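# Place the black pot upright in the middle upper cabinet

## Task

Set the black pot standing upright on the bottom surface of the middle upper cabinet, pushed in deep enough that the cabinet doors could close over it. Disturb nothing else. The task fails if the robot tips over or the pot is left tilted or fallen.

## Robot and tools

ROBOT. The LinearBot has an omnidirectional base and a column about 1.7 m tall. A carriage rides the column (lift_m, 0 to 1 m) and carries two identical six-joint arms, left and right, each with a two-finger gripper. Each arm base sits about 0.57 m + lift_m above the floor, and carriage parts hang about 0.15 m below that. A hand reaches 0.78 m from its shoulder but only about 0.38 m below its arm base. The hand is about 0.16 m long and 0.1 m wide (0.14 m open). Parked joints 1 to 6 are 0, 0.05, 0.05, 1.45, 0, 0; parked, the robot is about 0.85 m wide and 0.65 m long. Cameras: carriage_camera faces forward, tilted about 20 degrees down; left_wrist_camera and right_wrist_camera look out past the fingertips.

FRAMES. All positions are in metres. Base frame: origin on the floor below the base centre, x forward, y left, z up. left_hand and right_hand report, in this frame, the point between that hand's pads; quat_wxyz rotates base axes into hand axes (hand z runs along the fingers, the fingers open along hand y; a hand pointing straight up with joints 1, 5 and 6 at 0 reads (1, 0, 0, 0)). base_odometry is in the frame the base had at the start; it counts wheel turns only, so slip shows up as travel. Heading is in rad, positive left, -3.142 to 3.142. Hand readings are often a bit high of the truth, especially far out.

move. One action per call. base takes exactly one key, a relative offset from where the base last reported itself: translate_m (metres, forward positive, -2 to 2), strafe_m (metres, left positive, -2 to 2) or rotate_rad (radians, counter-clockwise/left positive, -6.3 to 6.3). joints is a single object keyed by joint name holding absolute targets, not offsets: lift_m (m); left_joint1_rad to left_joint6_rad and left_gripper_m, and the same right_ keys. Ranges: joint1 -2.617 to 3.054 (0 forward, positive left); joint2 0 to 3.141 (0 upper arm back and level, 1.57 upright, 3.14 forward and level); joint3 0 to 3.141 (0 folded, 3.14 straight); joint4 -1.57 to 1.57 (positive lifts the fingertips); joint5 -1.57 to 1.57 (positive turns fingertips right); joint6 -2.094 to 2.094 (roll, positive clockwise viewed from the forearm); gripper 0 to 0.093 m pad gap. speeds caps top speed for this action only: translate_m and strafe_m 0.02 to 0.5 m/s, rotate_rad 0.05 to 1.57 rad/s, lift_m 0.08 to 0.27 m/s (default 0.25, others default to their maximum). min_time_s (0.1 to 8 s) sets the shortest duration of the arm and gripper motions; 2 or more keeps hand paths straighter, while a too-short value can make an arm overshoot. cameras lists carriage_camera, left_wrist_camera, right_wrist_camera or all; [] gives none. blocking true (default) returns when everything rests; false returns within about 0.5 s while motion continues, and a later move only replaces the targets it names. An action is capped near 14 s (time_out). A move with no action just reports state, images and the scene number.

wait(seconds 0 to 10, cameras) lets time pass without new commands and ends early once running motions have settled. stop(cameras) brakes everything still moving; braked parts read "stopped" and may keep pressing, and the base coasts a little first. zoom_image(camera, region [x0, y0, x1, y1] in pixels, origin top-left, at most 504 by 504) enlarges part of the newest image from a camera; images are 672x504. finished_scene(scene) closes the current scene by its number; the pot must stay in place without the robot. After ending the first scene, make no further calls in that reply.

RESULTS. The move line reads "done" or the worst status. base_status and joint_status per motion: moving, done (for the base, wheels turned the full amount even if slipping), off_target (rested short and may still push), contact_stop or time_out (old target dropped; it holds there), not_followed (a self-collision check withheld the arm; the gripper still moves). on_its_own lists uncommanded behaviour; its "held at" values are targets. motor_effort is percent of maximum, bracket value the peak in the last action; if lift effort keeps dropping while lowering, a hand or load is resting on something. Joint torques are in joint order, include arm weight, and joints 1 to 3 wrap at ±28 N m. A gripper squeezing a hard item may read up to 0.005 m under its width and say off_target; empty and shut it reads 0.000 to 0.003. Release by commanding well above the reading.

CAUTIONS. A refused call, or an uncommanded stop, cancels the remaining move, wait and finished_scene calls in that reply; an invalid call (unknown key) does not. A joint left out may still be pushing toward an earlier target. Arms have no contact stop and will bend or press; the base drive ignores the arms. Never let the arms collide or squeeze each other: a hard press ends the scene. With joint2 below 0.8, turning joint1 outward by 0.5 or more can hit the column. Tipping is most likely with the carriage high, arms extended or loaded, pushing or pulling, or sudden stops; a rising hand z with no command means the robot is leaning. If stuck against something, drive about 0.2 m back along the way you came. Do not back under a table edge. Extended or loaded arms overheat: MOTOR HOT warns at 75 °C, and at 100 °C that arm goes limp for 30 to 60 s (OVER-TEMPERATURE FAULT, limit_stop_at_motor_heat); park to cool, then resend targets. Avoid drops, releasing a moving pot, slamming, hard hits and heavy pushes. The scene keeps running while you think, so keep replies short.

Each tool is called after "Call:" as name([rows], argument=value, ...), one row to a line, values as JSON.

## Session

Call:
move()

Scene clock: 0.00 s.
Joint torques (N m): no reading
base_odometry: x=+0.000 y=+0.000 heading=+0.000
base_status: not commanded
joint_positions: lift_m=+0.300 left_joint1_rad=+0.011 left_joint2_rad=+0.066 left_joint3_rad=+0.024 left_joint4_rad=+1.484 left_joint5_rad=+0.006 left_joint6_rad=-0.041 left_gripper_m=+0.09396 right_joint1_rad=+0.001 right_joint2_rad=+0.046 right_joint3_rad=+0.056 right_joint4_rad=+1.494 right_joint5_rad=+0.030 right_joint6_rad=+0.014 right_gripper_m=+0.09396
joint_status: not commanded
motor_effort: lift_m=+23 drive_wheels=-3
left_hand: x=+0.2583 y=+0.3029 z=+1.3008 quat_wxyz=(+0.998, +0.001, +0.064, -0.015) (m; base frame)
right_hand: x=+0.2398 y=-0.3087 z=+1.3097 quat_wxyz=(+0.999, +0.015, +0.033, +0.007) (m; base frame)
pictures: carriage_camera, left_wrist_camera, right_wrist_camera

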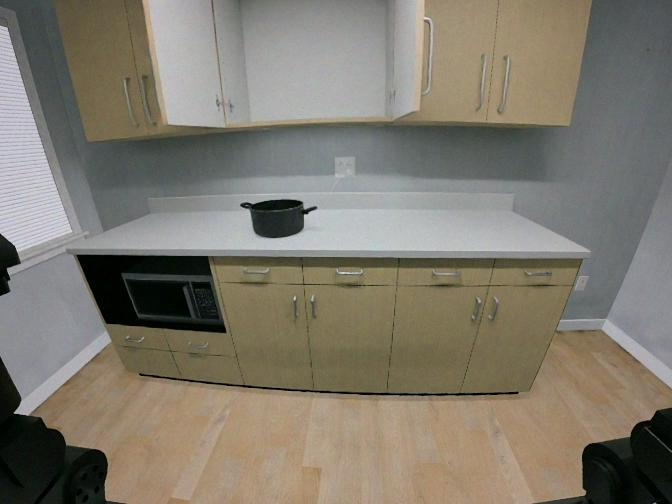

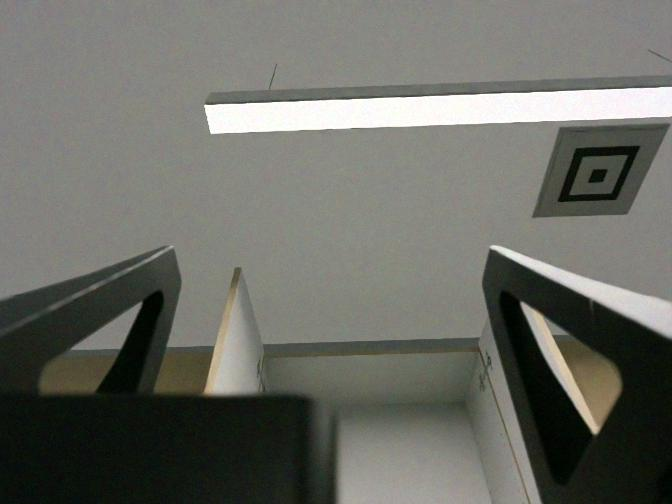

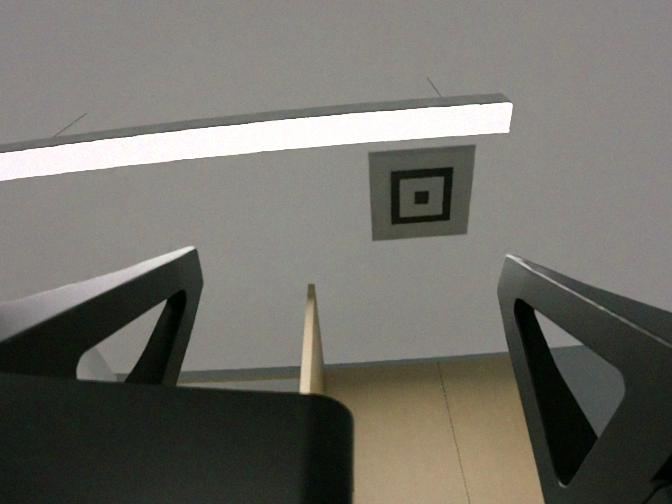

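Call:
zoom_image(camera="carriage_camera", region=[215, 180, 345, 250])

Call:
zoom_image(camera="carriage_camera", region=[80, 0, 600, 150])

Scaled by 3.877 from the camera's 672x504 image, which has a finer 960x720 frame.

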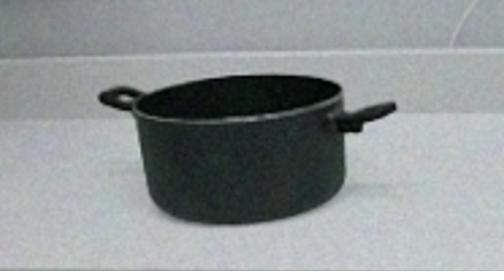

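Region (80, 0, 600, 150) is 520x150 pixels. A region can be at most 504 by 504 pixels.

Call:
move(joints={"left_joint1_rad":0,"left_joint2_rad":1.4,"left_joint3_rad":1.4,"left_joint4_rad":0,"right_joint1_rad":0,"right_joint2_rad":1.4,"right_joint3_rad":1.4,"right_joint4_rad":0}, min_time_s=3, cameras=["all"])

Scene clock: 10.43 s.
Joint torques (N m): left_arm=[-0.84 -6.6 9.74 2.41 0.05 0.04] | right_arm=[-0.17 -5.97 9.35 1.99 -0.02 -0.01]
move: done
base_odometry: x=+0.000 y=+0.000 heading=+0.000
base_status: not commanded
joint_positions: lift_m=+0.300 left_joint1_rad=+0.008 left_joint2_rad=+1.396 left_joint3_rad=+1.368 left_joint4_rad=+0.002 left_joint5_rad=+0.006 left_joint6_rad=-0.041 left_gripper_m=+0.09396 right_joint1_rad=+0.001 right_joint2_rad=+1.396 right_joint3_rad=+1.365 right_joint4_rad=+0.004 right_joint5_rad=+0.030 right_joint6_rad=+0.014 right_gripper_m=+0.09396
joint_status: all done
motor_effort: lift_m=+23(23) drive_wheels=-2(4)
left_hand: x=+0.6912 y=+0.3065 z=+1.2945 quat_wxyz=(+0.698, -0.016, +0.716, -0.013) (m; base frame)
right_hand: x=+0.6913 y=-0.3083 z=+1.2932 quat_wxyz=(+0.697, +0.015, +0.717, -0.006) (m; base frame)
pictures: carriage_camera, left_wrist_camera, right_wrist_camera

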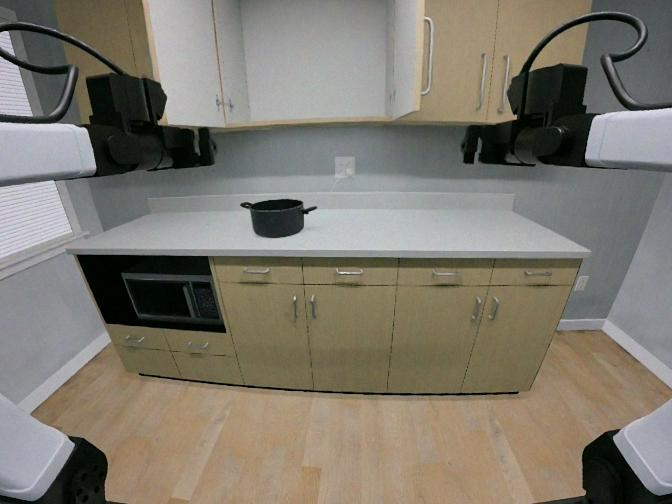

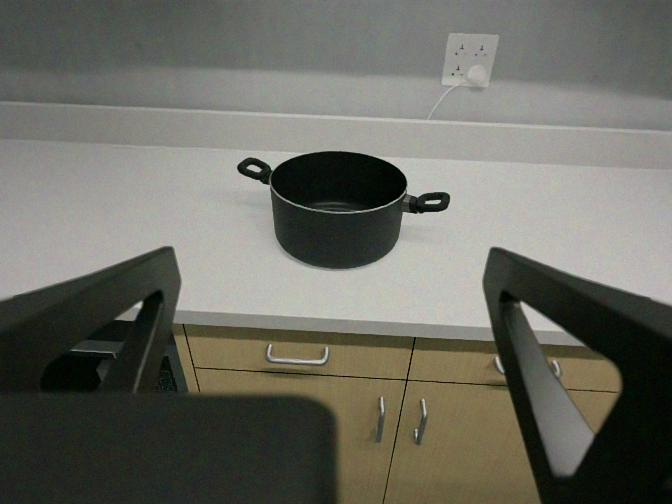

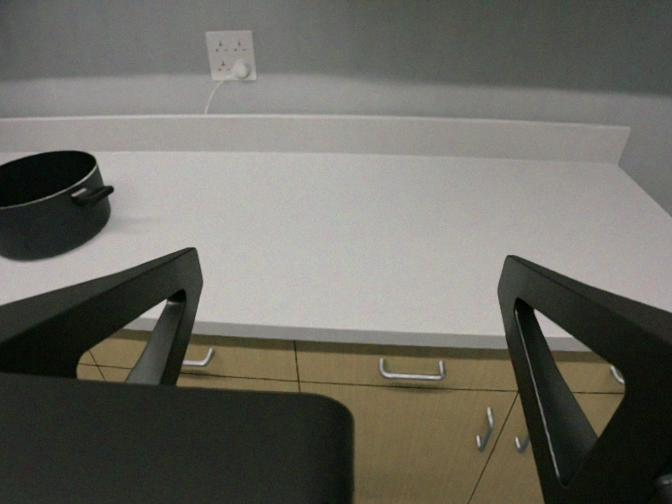

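Call:
move(joints={"lift_m":0.6}, cameras=["all"])

Scene clock: 20.80 s.
Joint torques (N m): left_arm=[-0.69 -7.5 8.65 2.53 0.03 0.01] | right_arm=[-0.24 -6.57 8.35 2.05 -0.04 -0.02]
move: done
base_odometry: x=+0.000 y=+0.000 heading=+0.000
base_status: not commanded
joint_positions: lift_m=+0.600 left_joint1_rad=+0.006 left_joint2_rad=+1.403 left_joint3_rad=+1.379 left_joint4_rad=-0.009 left_joint5_rad=+0.006 left_joint6_rad=-0.041 left_gripper_m=+0.09396 right_joint1_rad=+0.001 right_joint2_rad=+1.403 right_joint3_rad=+1.378 right_joint4_rad=-0.003 right_joint5_rad=+0.030 right_joint6_rad=+0.014 right_gripper_m=+0.09396
joint_status: all done
motor_effort: lift_m=+23(29) drive_wheels=-3(3)
left_hand: x=+0.6929 y=+0.3054 z=+1.5938 quat_wxyz=(+0.695, -0.015, +0.719, -0.014) (m; base frame)
right_hand: x=+0.6927 y=-0.3083 z=+1.5950 quat_wxyz=(+0.697, +0.015, +0.717, -0.006) (m; base frame)
pictures: carriage_camera, left_wrist_camera, right_wrist_camera

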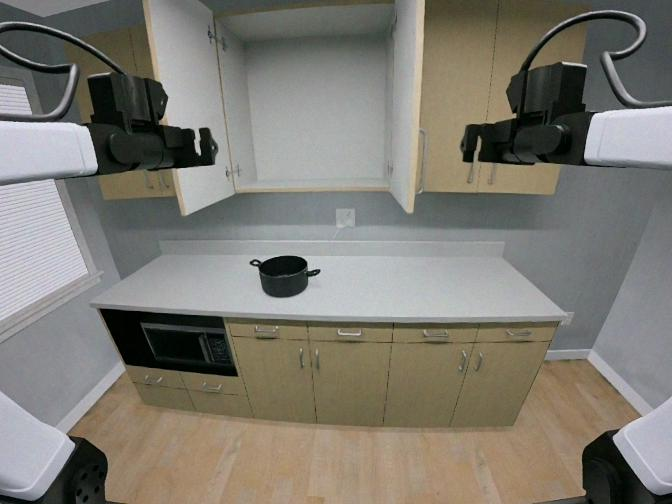

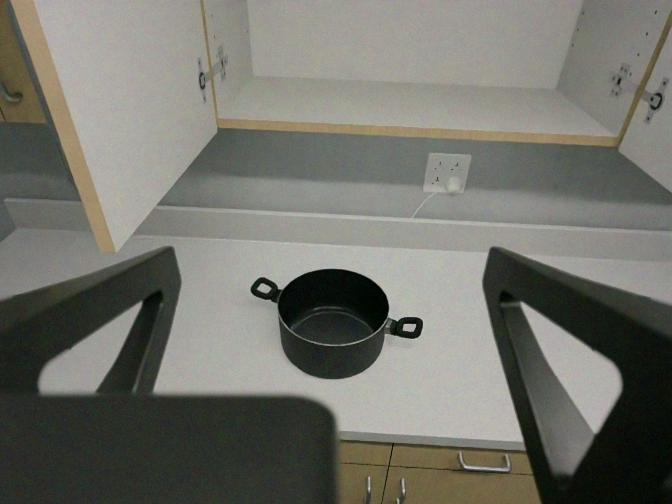

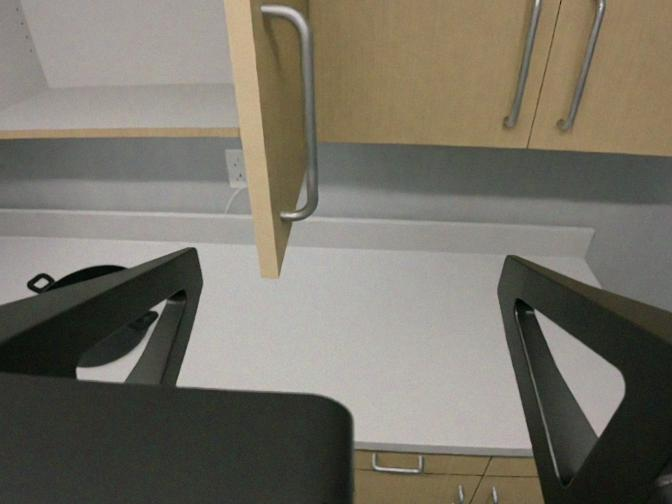

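Call:
move(base={"strafe_m":0.25}, joints={"lift_m":0.27,"left_joint1_rad":-0.35,"left_joint2_rad":1.8,"left_joint3_rad":1.2,"left_joint4_rad":0.6,"left_joint5_rad":-0.35,"left_joint6_rad":-1.5,"right_joint1_rad":0.35,"right_joint2_rad":1.8,"right_joint3_rad":1.2,"right_joint4_rad":0.6,"right_joint5_rad":0.35,"right_joint6_rad":1.5}, min_time_s=2.5, cameras=["all"])

Scene clock: 36.87 s.
Joint torques (N m): left_arm=[-0.64 -10.44 6.23 2.72 -0.1 0] | right_arm=[0.32 -9.62 5.87 2.15 0.17 0.06]
move: done
base_odometry: x=+0.000 y=+0.250 heading=+0.000
base_status: done
joint_positions: lift_m=+0.270 left_joint1_rad=-0.344 left_joint2_rad=+1.794 left_joint3_rad=+1.204 left_joint4_rad=+0.568 left_joint5_rad=-0.337 left_joint6_rad=-1.488 left_gripper_m=+0.09397 right_joint1_rad=+0.345 right_joint2_rad=+1.794 right_joint3_rad=+1.208 right_joint4_rad=+0.580 right_joint5_rad=+0.334 right_joint6_rad=+1.486 right_gripper_m=+0.09397
joint_status: all done
motor_effort: lift_m=+21(22) drive_wheels=-5(8)
left_hand: x=+0.7632 y=+0.1709 z=+1.1234 quat_wxyz=(+0.515, -0.480, +0.529, -0.474) (m; base frame)
right_hand: x=+0.7636 y=-0.1700 z=+1.1284 quat_wxyz=(+0.517, +0.476, +0.525, +0.479) (m; base frame)
pictures: carriage_camera, left_wrist_camera, right_wrist_camera

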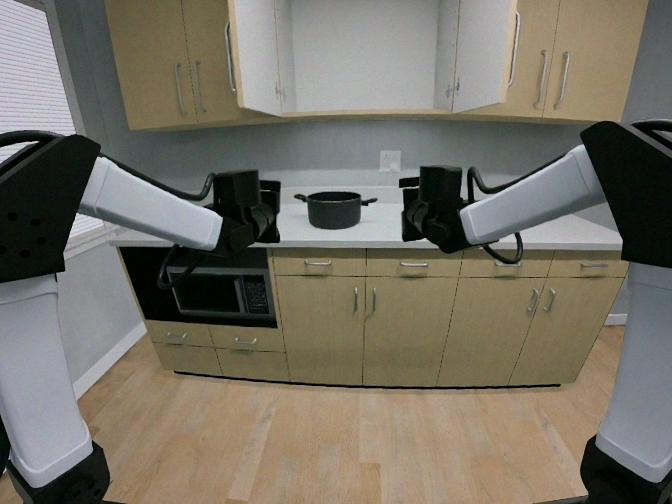

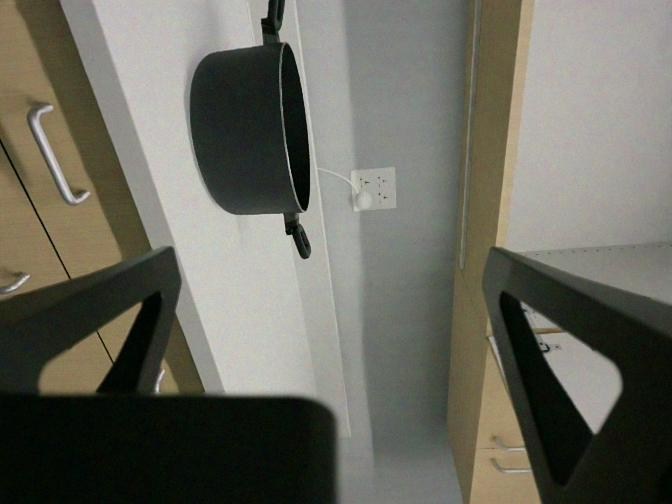

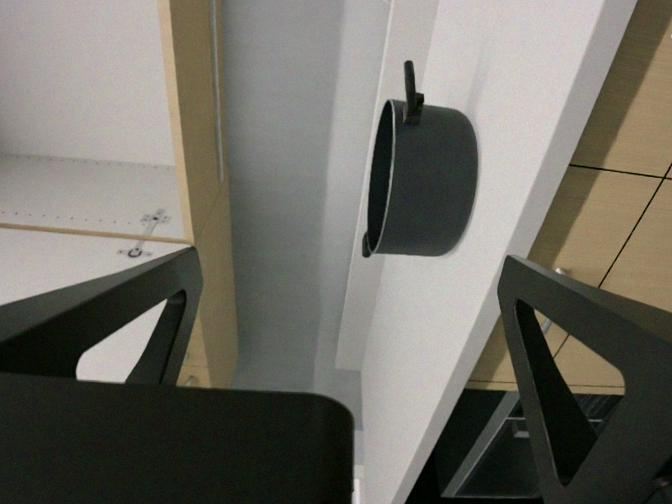

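Call:
move(base={"translate_m":0.3}, cameras=["all"])

Scene clock: 41.00 s.
Joint torques (N m): left_arm=[-0.59 -10.92 6.12 2.63 -0.06 -0.01] | right_arm=[0.21 -10.1 5.91 2.08 0.15 0.06]
move: done
base_odometry: x=+0.300 y=+0.250 heading=+0.001
base_status: done
joint_positions: lift_m=+0.270 left_joint1_rad=-0.345 left_joint2_rad=+1.798 left_joint3_rad=+1.204 left_joint4_rad=+0.574 left_joint5_rad=-0.340 left_joint6_rad=-1.490 left_gripper_m=+0.09397 right_joint1_rad=+0.346 right_joint2_rad=+1.798 right_joint3_rad=+1.208 right_joint4_rad=+0.586 right_joint5_rad=+0.337 right_joint6_rad=+1.488 right_gripper_m=+0.09397
joint_status: not commanded
motor_effort: lift_m=+21(21) drive_wheels=-6(11)
left_hand: x=+0.7637 y=+0.1707 z=+1.1228 quat_wxyz=(+0.515, -0.481, +0.528, -0.474) (m; base frame)
right_hand: x=+0.7640 y=-0.1692 z=+1.1278 quat_wxyz=(+0.517, +0.477, +0.524, +0.480) (m; base frame)
pictures: carriage_camera, left_wrist_camera, right_wrist_camera

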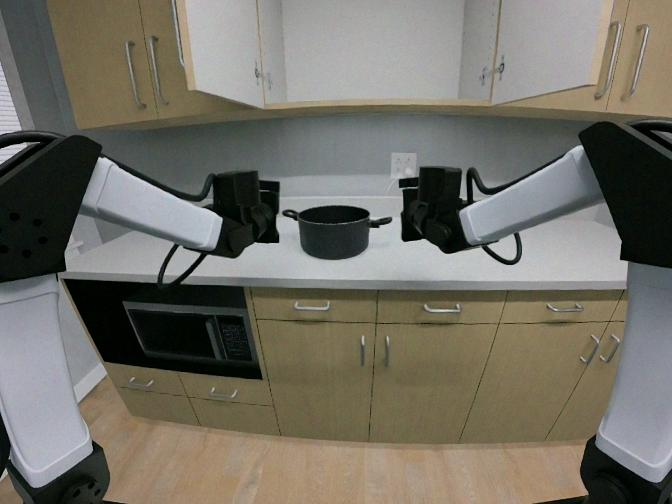

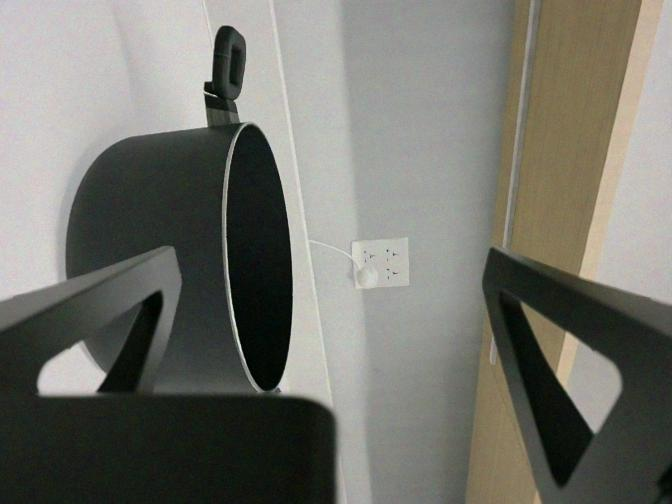

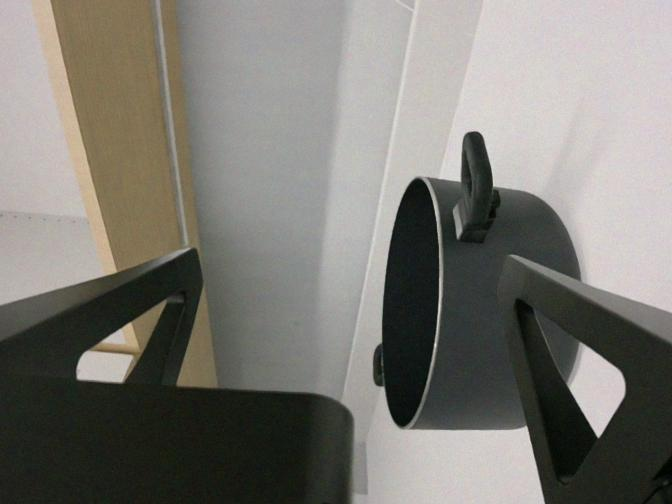

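Call:
move(joints={"lift_m":0.175,"left_joint1_rad":-0.332,"left_joint2_rad":2.046,"left_joint3_rad":1.547,"left_joint4_rad":0.52,"left_joint5_rad":-0.332,"left_joint6_rad":-1.57,"left_gripper_m":0.06,"right_joint1_rad":0.486,"right_joint2_rad":1.648,"right_joint3_rad":1.029,"right_joint4_rad":0.63,"right_joint5_rad":0.486,"right_joint6_rad":1.57,"right_gripper_m":0.06}, min_time_s=2, cameras=["all"])

Scene clock: 48.70 s.
Joint torques (N m): left_arm=[0.61 -13 9.59 2.31 0.11 -0.02] | right_arm=[0.24 -12.05 5.72 2.08 0.18 0.06]
move: done
base_odometry: x=+0.300 y=+0.250 heading=+0.001
base_status: not commanded
joint_positions: lift_m=+0.175 left_joint1_rad=-0.339 left_joint2_rad=+2.040 left_joint3_rad=+1.516 left_joint4_rad=+0.522 left_joint5_rad=-0.340 left_joint6_rad=-1.559 left_gripper_m=+0.06014 right_joint1_rad=+0.481 right_joint2_rad=+1.679 right_joint3_rad=+1.038 right_joint4_rad=+0.611 right_joint5_rad=+0.471 right_joint6_rad=+1.557 right_gripper_m=+0.06011
joint_status: all done
motor_effort: lift_m=+22(22) drive_wheels=-5(7)
left_hand: x=+0.8263 y=+0.1522 z=+1.0271 quat_wxyz=(+0.503, -0.498, +0.503, -0.496) (m; base frame)
right_hand: x=+0.7111 y=-0.1377 z=+1.0198 quat_wxyz=(+0.497, +0.497, +0.516, +0.489) (m; base frame)
pictures: carriage_camera, left_wrist_camera, right_wrist_camera

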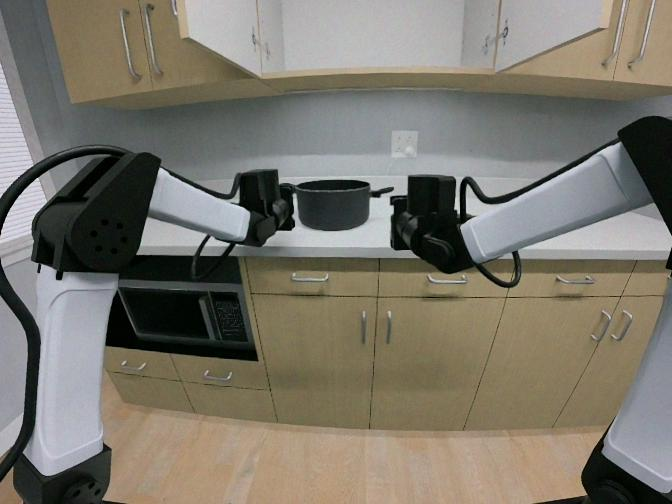

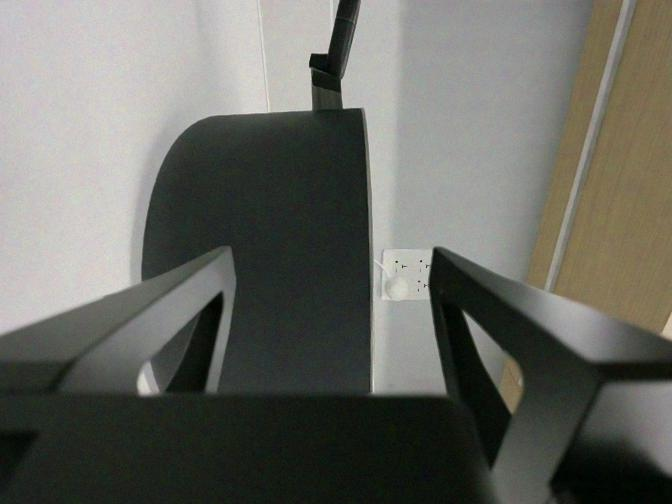

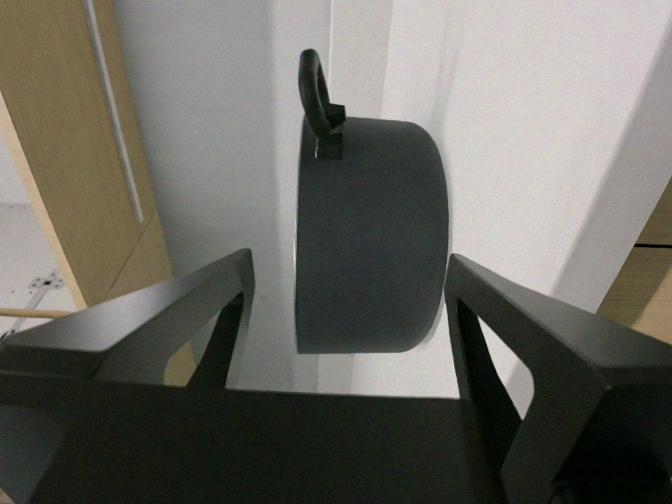

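Call:
move(base={"translate_m":0.12}, joints={"right_joint3_rad":1.06}, cameras=["all"])

Scene clock: 52.00 s.
Joint torques (N m): left_arm=[0.31 -13.3 9.7 2.38 0.12 -0.01] | right_arm=[0.17 -11.7 8.03 2.05 0.15 0.06]
move: done
base_odometry: x=+0.420 y=+0.251 heading=+0.001
base_status: done
joint_positions: lift_m=+0.175 left_joint1_rad=-0.336 left_joint2_rad=+2.043 left_joint3_rad=+1.516 left_joint4_rad=+0.517 left_joint5_rad=-0.340 left_joint6_rad=-1.559 left_gripper_m=+0.06014 right_joint1_rad=+0.482 right_joint2_rad=+1.676 right_joint3_rad=+1.038 right_joint4_rad=+0.615 right_joint5_rad=+0.473 right_joint6_rad=+1.557 right_gripper_m=+0.06011
joint_status: all done
motor_effort: lift_m=+22(22) drive_wheels=-5(12)
left_hand: x=+0.8273 y=+0.1541 z=+1.0237 quat_wxyz=(+0.502, -0.500, +0.505, -0.492) (m; base frame)
right_hand: x=+0.7105 y=-0.1376 z=+1.0222 quat_wxyz=(+0.498, +0.497, +0.513, +0.491) (m; base frame)
pictures: carriage_camera, left_wrist_camera, right_wrist_camera

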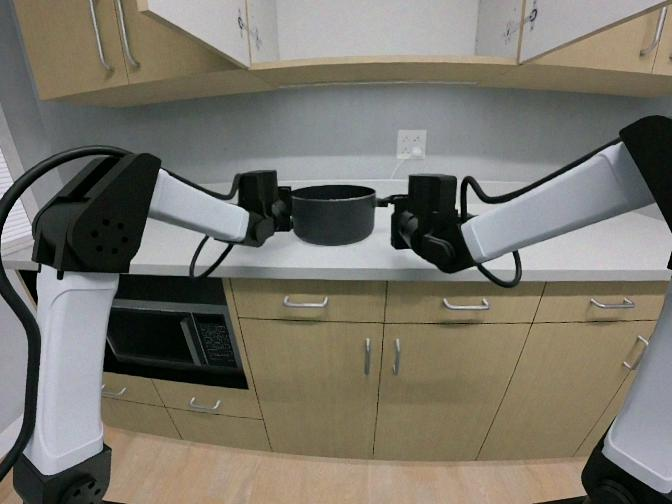

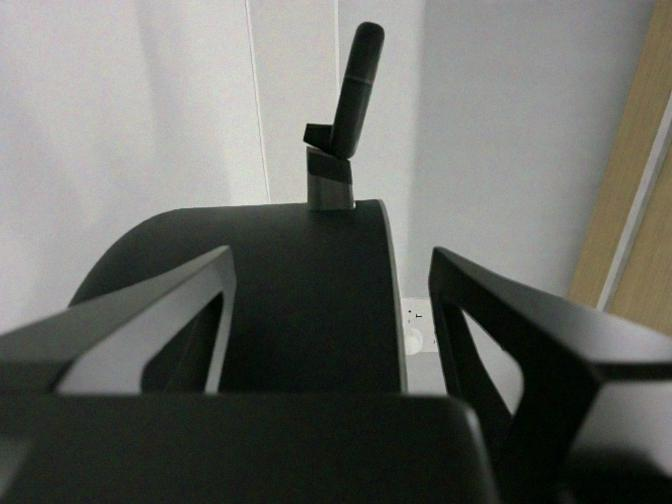

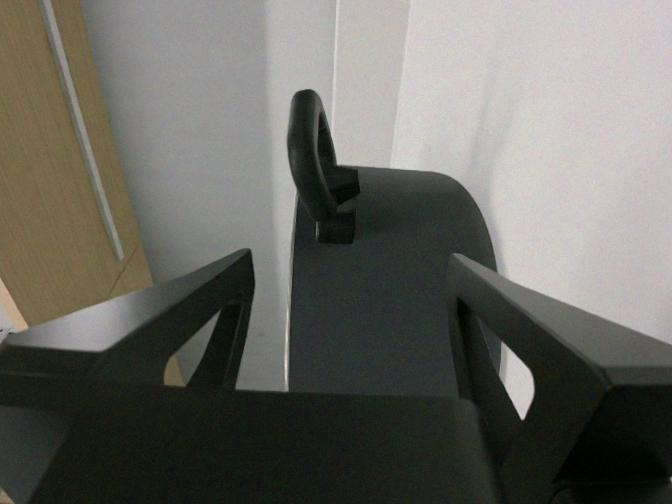

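Call:
move(joints={"lift_m":0.185,"left_joint1_rad":-0.262,"left_joint5_rad":-0.262,"left_joint6_rad":-1.37,"right_joint6_rad":1.37}, cameras=["left_wrist_camera","right_wrist_camera"])

Scene clock: 55.70 s.
Joint torques (N m): left_arm=[-0.5 -14.01 9.05 2.47 0.15 0.25] | right_arm=[0.18 -10.59 8.01 1.97 0.16 -0.25]
move: done
base_odometry: x=+0.420 y=+0.251 heading=+0.001
base_status: not commanded
joint_positions: lift_m=+0.185 left_joint1_rad=-0.257 left_joint2_rad=+2.049 left_joint3_rad=+1.523 left_joint4_rad=+0.511 left_joint5_rad=-0.275 left_joint6_rad=-1.383 left_gripper_m=+0.06014 right_joint1_rad=+0.482 right_joint2_rad=+1.665 right_joint3_rad=+1.038 right_joint4_rad=+0.622 right_joint5_rad=+0.474 right_joint6_rad=+1.384 right_gripper_m=+0.06011
joint_status: all done
motor_effort: lift_m=+23(28) drive_wheels=+1(6)
left_hand: x=+0.8391 y=+0.1903 z=+1.0319 quat_wxyz=(+0.545, -0.458, +0.546, -0.441) (m; base frame)
right_hand: x=+0.7090 y=-0.1385 z=+1.0389 quat_wxyz=(+0.542, +0.449, +0.548, +0.452) (m; base frame)
pictures: left_wrist_camera, right_wrist_camera

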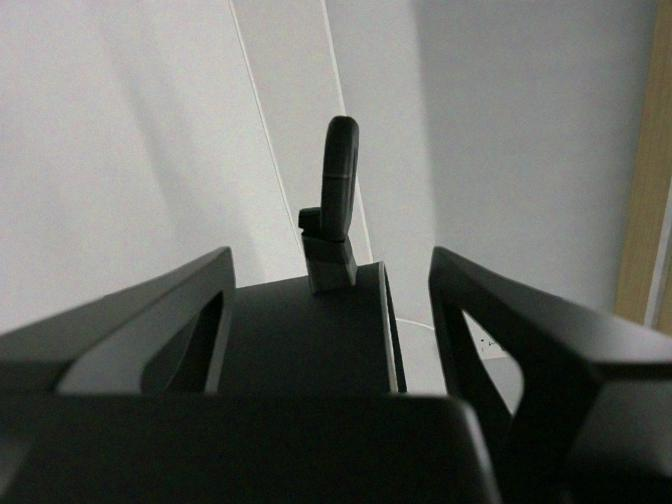

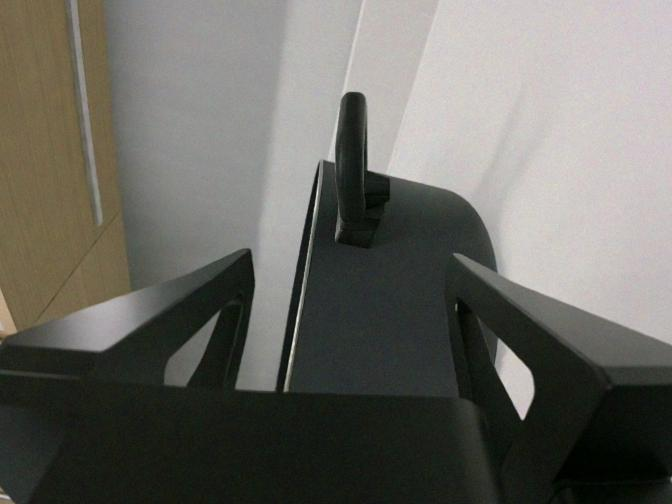

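Call:
move(base={"translate_m":0.07}, speeds={"translate_m":0.15}, cameras=["left_wrist_camera","right_wrist_camera"])

Scene clock: 57.57 s.
Joint torques (N m): left_arm=[-0.51 -14.08 8.98 2.46 0.15 0.23] | right_arm=[0.1 -10.62 7.98 1.97 0.13 -0.23]
move: done
base_odometry: x=+0.490 y=+0.251 heading=+0.002
base_status: done
joint_positions: lift_m=+0.185 left_joint1_rad=-0.257 left_joint2_rad=+2.050 left_joint3_rad=+1.523 left_joint4_rad=+0.510 left_joint5_rad=-0.273 left_joint6_rad=-1.381 left_gripper_m=+0.06014 right_joint1_rad=+0.483 right_joint2_rad=+1.665 right_joint3_rad=+1.038 right_joint4_rad=+0.621 right_joint5_rad=+0.475 right_joint6_rad=+1.383 right_gripper_m=+0.06011
joint_status: not commanded
motor_effort: lift_m=+23(23) drive_wheels=-5(10)
left_hand: x=+0.8391 y=+0.1897 z=+1.0314 quat_wxyz=(+0.545, -0.457, +0.547, -0.441) (m; base frame)
right_hand: x=+0.7088 y=-0.1381 z=+1.0388 quat_wxyz=(+0.542, +0.449, +0.549, +0.451) (m; base frame)
pictures: left_wrist_camera, right_wrist_camera

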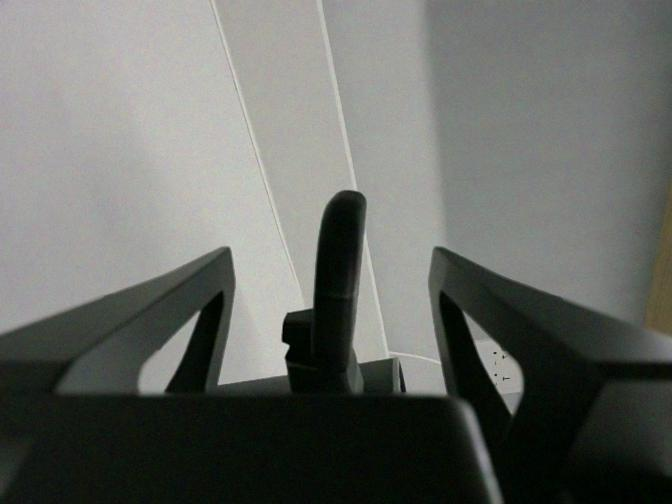

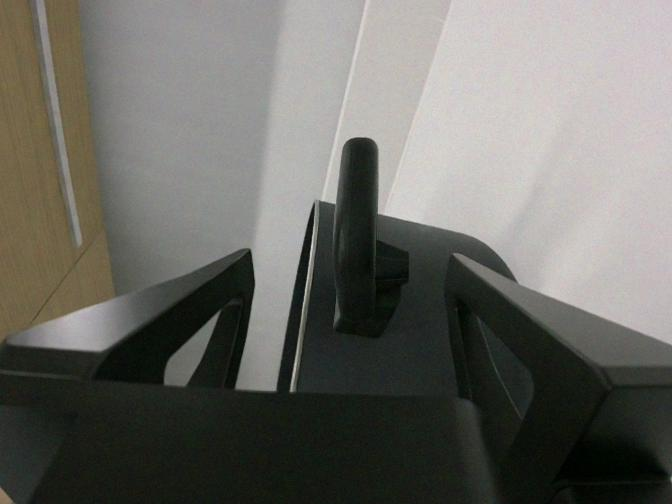

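Call:
move(base={"translate_m":0.015}, speeds={"translate_m":0.1})

Call:
move(joints={"left_gripper_m":0.03,"right_gripper_m":0.03}, min_time_s=1, cameras=["left_wrist_camera","right_wrist_camera"])

Scene clock: 60.83 s.
Joint torques (N m): left_arm=[-0.49 -14.08 8.94 2.5 0.12 0.23] | right_arm=[0.12 -10.59 7.99 1.98 0.12 -0.24]
move: done
base_odometry: x=+0.505 y=+0.251 heading=+0.002
base_status: done
joint_positions: lift_m=+0.185 left_joint1_rad=-0.257 left_joint2_rad=+2.050 left_joint3_rad=+1.523 left_joint4_rad=+0.509 left_joint5_rad=-0.273 left_joint6_rad=-1.381 left_gripper_m=+0.06014 right_joint1_rad=+0.483 right_joint2_rad=+1.665 right_joint3_rad=+1.038 right_joint4_rad=+0.621 right_joint5_rad=+0.476 right_joint6_rad=+1.383 right_gripper_m=+0.06011
joint_status: not commanded
motor_effort: lift_m=+23(23) drive_wheels=-4(8)
left_hand: x=+0.8391 y=+0.1897 z=+1.0312 quat_wxyz=(+0.545, -0.457, +0.547, -0.441) (m; base frame)
right_hand: x=+0.7088 y=-0.1383 z=+1.0388 quat_wxyz=(+0.542, +0.449, +0.548, +0.451) (m; base frame)
pictures: none

Scene clock: 62.13 s.
Joint torques (N m): left_arm=[-0.44 -14.05 9.01 2.5 0.14 0.24] | right_arm=[0.09 -10.48 7.99 1.97 0.11 -0.25]
move: done
base_odometry: x=+0.505 y=+0.251 heading=+0.002
base_status: not commanded
joint_positions: lift_m=+0.185 left_joint1_rad=-0.257 left_joint2_rad=+2.050 left_joint3_rad=+1.523 left_joint4_rad=+0.509 left_joint5_rad=-0.273 left_joint6_rad=-1.381 left_gripper_m=+0.03014 right_joint1_rad=+0.483 right_joint2_rad=+1.665 right_joint3_rad=+1.038 right_joint4_rad=+0.621 right_joint5_rad=+0.476 right_joint6_rad=+1.383 right_gripper_m=+0.03011
joint_status: all done
motor_effort: lift_m=+23(23) drive_wheels=-6(6)
left_hand: x=+0.8391 y=+0.1897 z=+1.0312 quat_wxyz=(+0.545, -0.457, +0.547, -0.441) (m; base frame)
right_hand: x=+0.7088 y=-0.1383 z=+1.0388 quat_wxyz=(+0.542, +0.449, +0.548, +0.451) (m; base frame)
pictures: left_wrist_camera, right_wrist_camera

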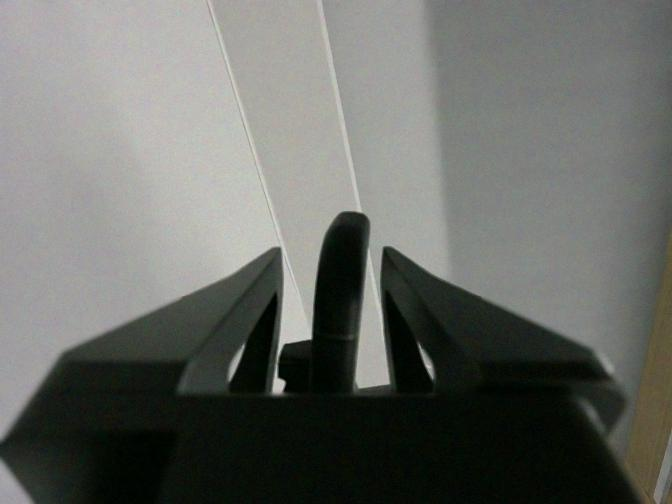

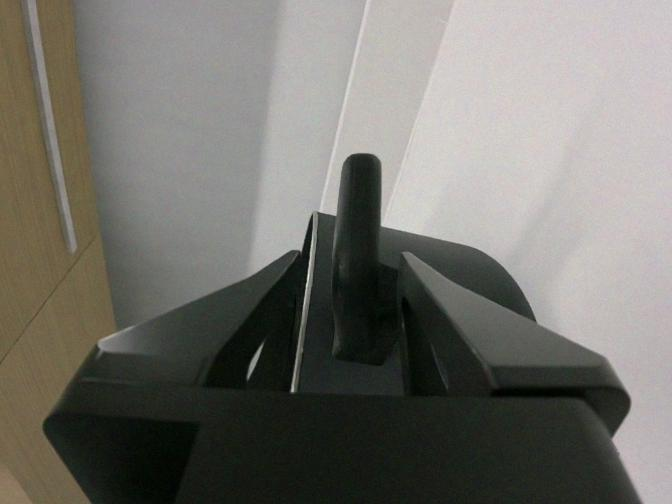

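Call:
move(joints={"left_gripper_m":0.008,"right_gripper_m":0.008}, min_time_s=1.5, cameras=["left_wrist_camera","right_wrist_camera"])

Scene clock: 65.20 s.
Joint torques (N m): left_arm=[-0.51 -14.05 8.92 2.38 0.1 -0.24] | right_arm=[0.18 -10.52 7.98 2.06 0.13 0.14]
move: off_target
base_odometry: x=+0.505 y=+0.251 heading=+0.002
base_status: not commanded
joint_positions: lift_m=+0.185 left_joint1_rad=-0.257 left_joint2_rad=+2.050 left_joint3_rad=+1.523 left_joint4_rad=+0.520 left_joint5_rad=-0.270 left_joint6_rad=-1.340 left_gripper_m=+0.01204 right_joint1_rad=+0.483 right_joint2_rad=+1.665 right_joint3_rad=+1.038 right_joint4_rad=+0.613 right_joint5_rad=+0.476 right_joint6_rad=+1.352 right_gripper_m=+0.01120
joint_status: left_gripper_m off_target (ended at +0.01206, target +0.00800); the others done
motor_effort: lift_m=+23(23) drive_wheels=-5(6)
left_hand: x=+0.8391 y=+0.1892 z=+1.0339 quat_wxyz=(+0.556, -0.444, +0.554, -0.433) (m; base frame)
right_hand: x=+0.7088 y=-0.1383 z=+1.0370 quat_wxyz=(+0.548, +0.441, +0.558, +0.440) (m; base frame)
pictures: left_wrist_camera, right_wrist_camera

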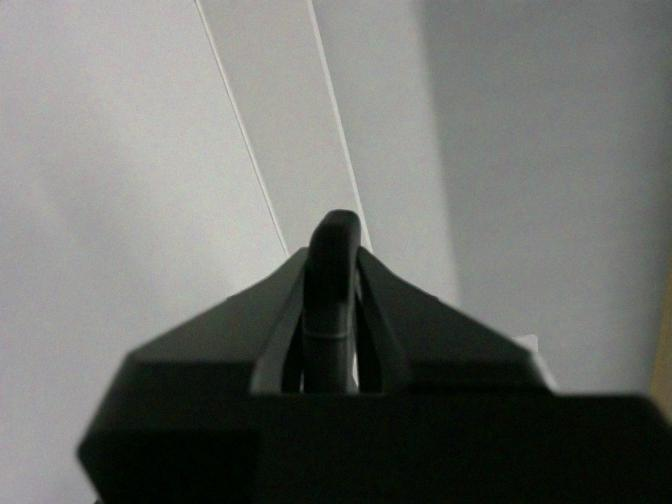

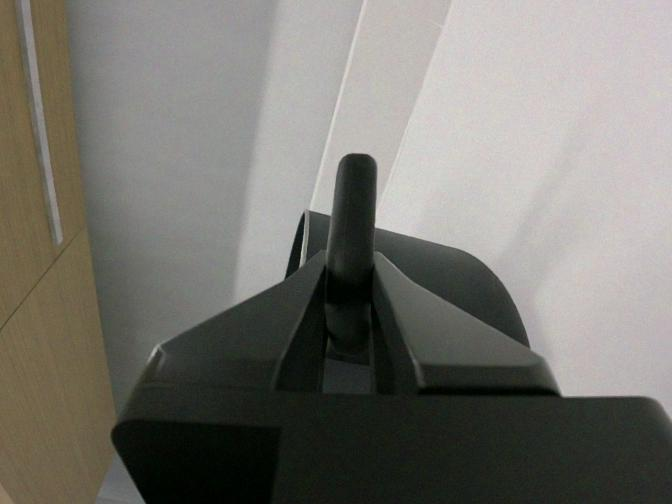

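Call:
move(joints={"left_gripper_m":0.002,"right_gripper_m":0.002}, min_time_s=0.5)

Call:
move(joints={"lift_m":0.26}, speeds={"lift_m":0.1}, cameras=["all"])

Scene clock: 66.40 s.
Joint torques (N m): left_arm=[-0.51 -14.05 8.99 2.37 0.12 -0.23] | right_arm=[0.17 -10.58 8.06 2.07 0.11 0.1]
move: off_target
base_odometry: x=+0.505 y=+0.251 heading=+0.002
base_status: not commanded
joint_positions: lift_m=+0.185 left_joint1_rad=-0.257 left_joint2_rad=+2.050 left_joint3_rad=+1.523 left_joint4_rad=+0.520 left_joint5_rad=-0.270 left_joint6_rad=-1.340 left_gripper_m=+0.01204 right_joint1_rad=+0.483 right_joint2_rad=+1.665 right_joint3_rad=+1.038 right_joint4_rad=+0.613 right_joint5_rad=+0.476 right_joint6_rad=+1.352 right_gripper_m=+0.01120
joint_status: left_gripper_m off_target (ended at +0.01204, target +0.00200); right_gripper_m off_target (ended at +0.01120, target +0.00200)
motor_effort: lift_m=+23(23) drive_wheels=-4(6)
left_hand: x=+0.8391 y=+0.1892 z=+1.0339 quat_wxyz=(+0.556, -0.444, +0.554, -0.433) (m; base frame)
right_hand: x=+0.7088 y=-0.1383 z=+1.0370 quat_wxyz=(+0.548, +0.441, +0.558, +0.440) (m; base frame)
pictures: none

Scene clock: 67.70 s.
Joint torques (N m): left_arm=[-0.44 -18.33 9.18 3.85 -0.16 -0.02] | right_arm=[0.1 -11.96 7.99 3.49 0.15 -0.5]
move: done
base_odometry: x=+0.505 y=+0.251 heading=+0.002
base_status: not commanded
joint_positions: lift_m=+0.260 left_joint1_rad=-0.257 left_joint2_rad=+2.089 left_joint3_rad=+1.520 left_joint4_rad=+0.391 left_joint5_rad=-0.247 left_joint6_rad=-1.358 left_gripper_m=+0.01134 right_joint1_rad=+0.483 right_joint2_rad=+1.678 right_joint3_rad=+1.038 right_joint4_rad=+0.486 right_joint5_rad=+0.479 right_joint6_rad=+1.406 right_gripper_m=+0.01116
joint_status: all done
motor_effort: lift_m=+25(28) drive_wheels=-4(5)
left_hand: x=+0.8412 y=+0.1846 z=+1.0524 quat_wxyz=(+0.508, -0.465, +0.608, -0.395) (m; base frame)
right_hand: x=+0.7083 y=-0.1390 z=+1.0765 quat_wxyz=(+0.516, +0.466, +0.592, +0.406) (m; base frame)
pictures: carriage_camera, left_wrist_camera, right_wrist_camera

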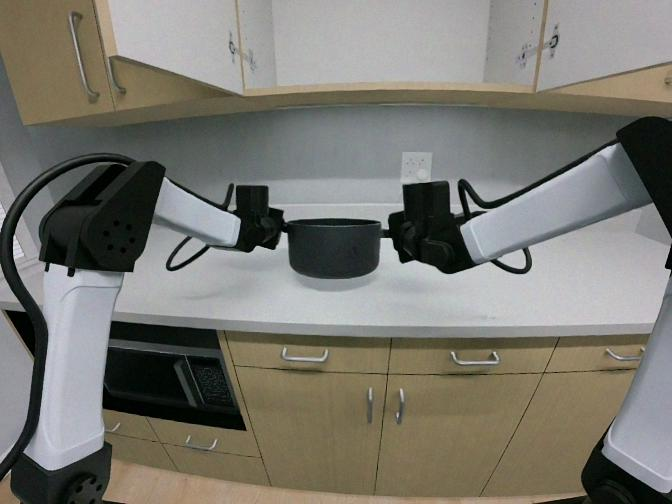

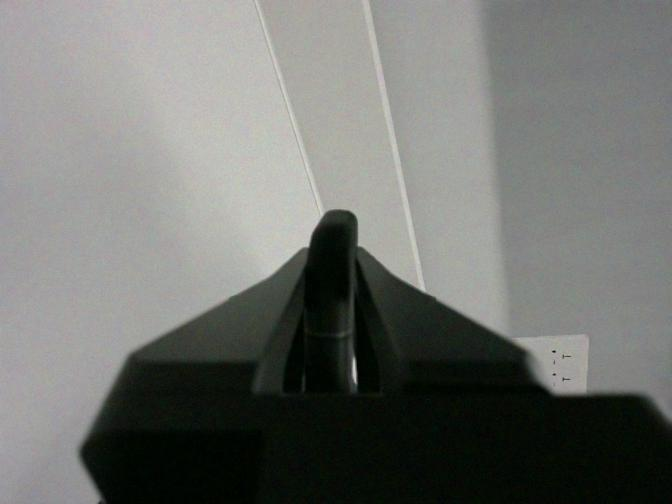

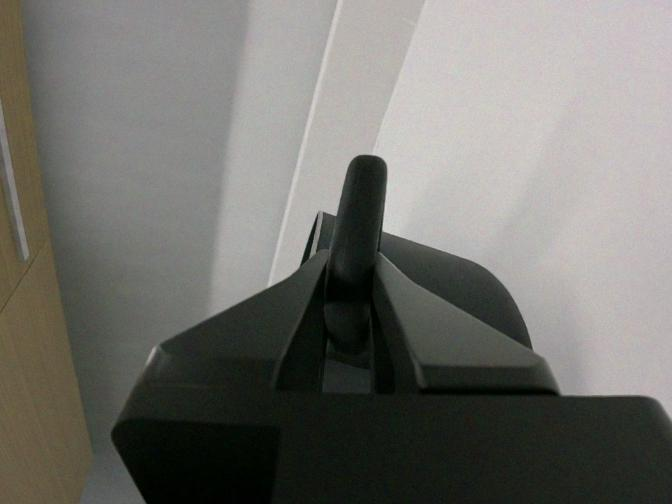

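Call:
move(base={"translate_m":-0.25}, joints={"lift_m":0.35,"left_joint2_rad":2.006,"left_joint3_rad":1.53,"left_joint4_rad":0.65,"right_joint4_rad":0.76}, speeds={"translate_m":0.15,"lift_m":0.1}, min_time_s=2, cameras=["all"])

Scene clock: 71.80 s.
Joint torques (N m): left_arm=[-0.47 -23.24 8.88 4.12 -0.14 0.01] | right_arm=[0.12 -12.77 8.49 4.1 0.09 -0.24]
move: off_target
base_odometry: x=+0.255 y=+0.251 heading=+0.002
base_status: done
joint_positions: lift_m=+0.350 left_joint1_rad=-0.257 left_joint2_rad=+2.097 left_joint3_rad=+1.505 left_joint4_rad=+0.494 left_joint5_rad=-0.245 left_joint6_rad=-1.361 left_gripper_m=+0.01098 right_joint1_rad=+0.482 right_joint2_rad=+1.686 right_joint3_rad=+1.031 right_joint4_rad=+0.561 right_joint5_rad=+0.484 right_joint6_rad=+1.383 right_gripper_m=+0.01116
joint_status: left_joint4_rad off_target (ended at +0.494, target +0.650); right_joint4_rad off_target (ended at +0.560, target +0.760); the others done
motor_effort: lift_m=+24(29) drive_wheels=-3(12)
left_hand: x=+0.8437 y=+0.1837 z=+1.1553 quat_wxyz=(+0.526, -0.456, +0.583, -0.420) (m; base frame)
right_hand: x=+0.7105 y=-0.1398 z=+1.1769 quat_wxyz=(+0.532, +0.458, +0.576, +0.419) (m; base frame)
pictures: carriage_camera, left_wrist_camera, right_wrist_camera

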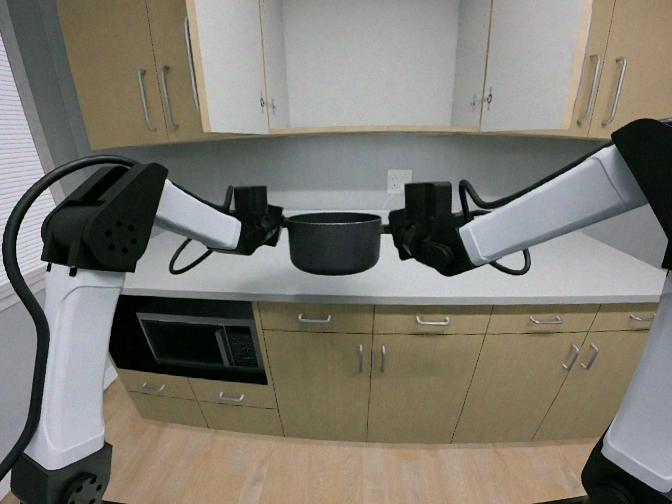

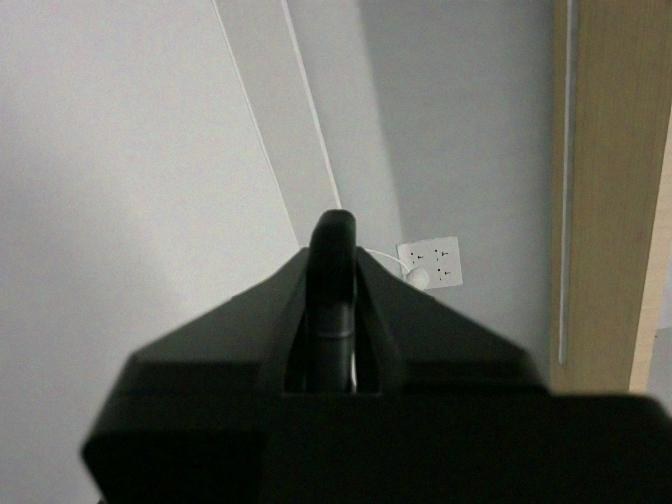

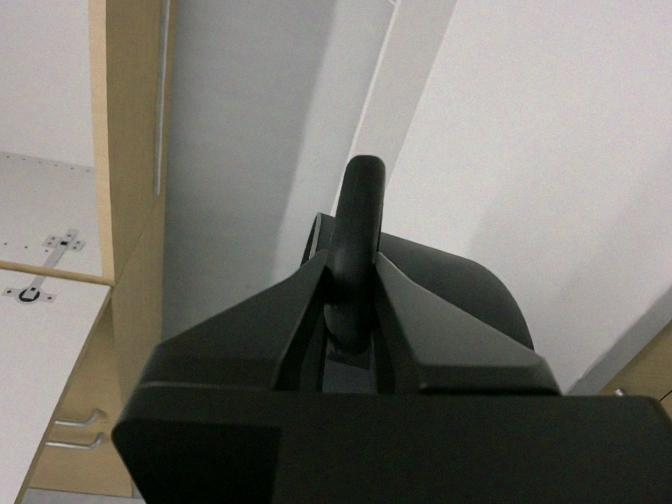

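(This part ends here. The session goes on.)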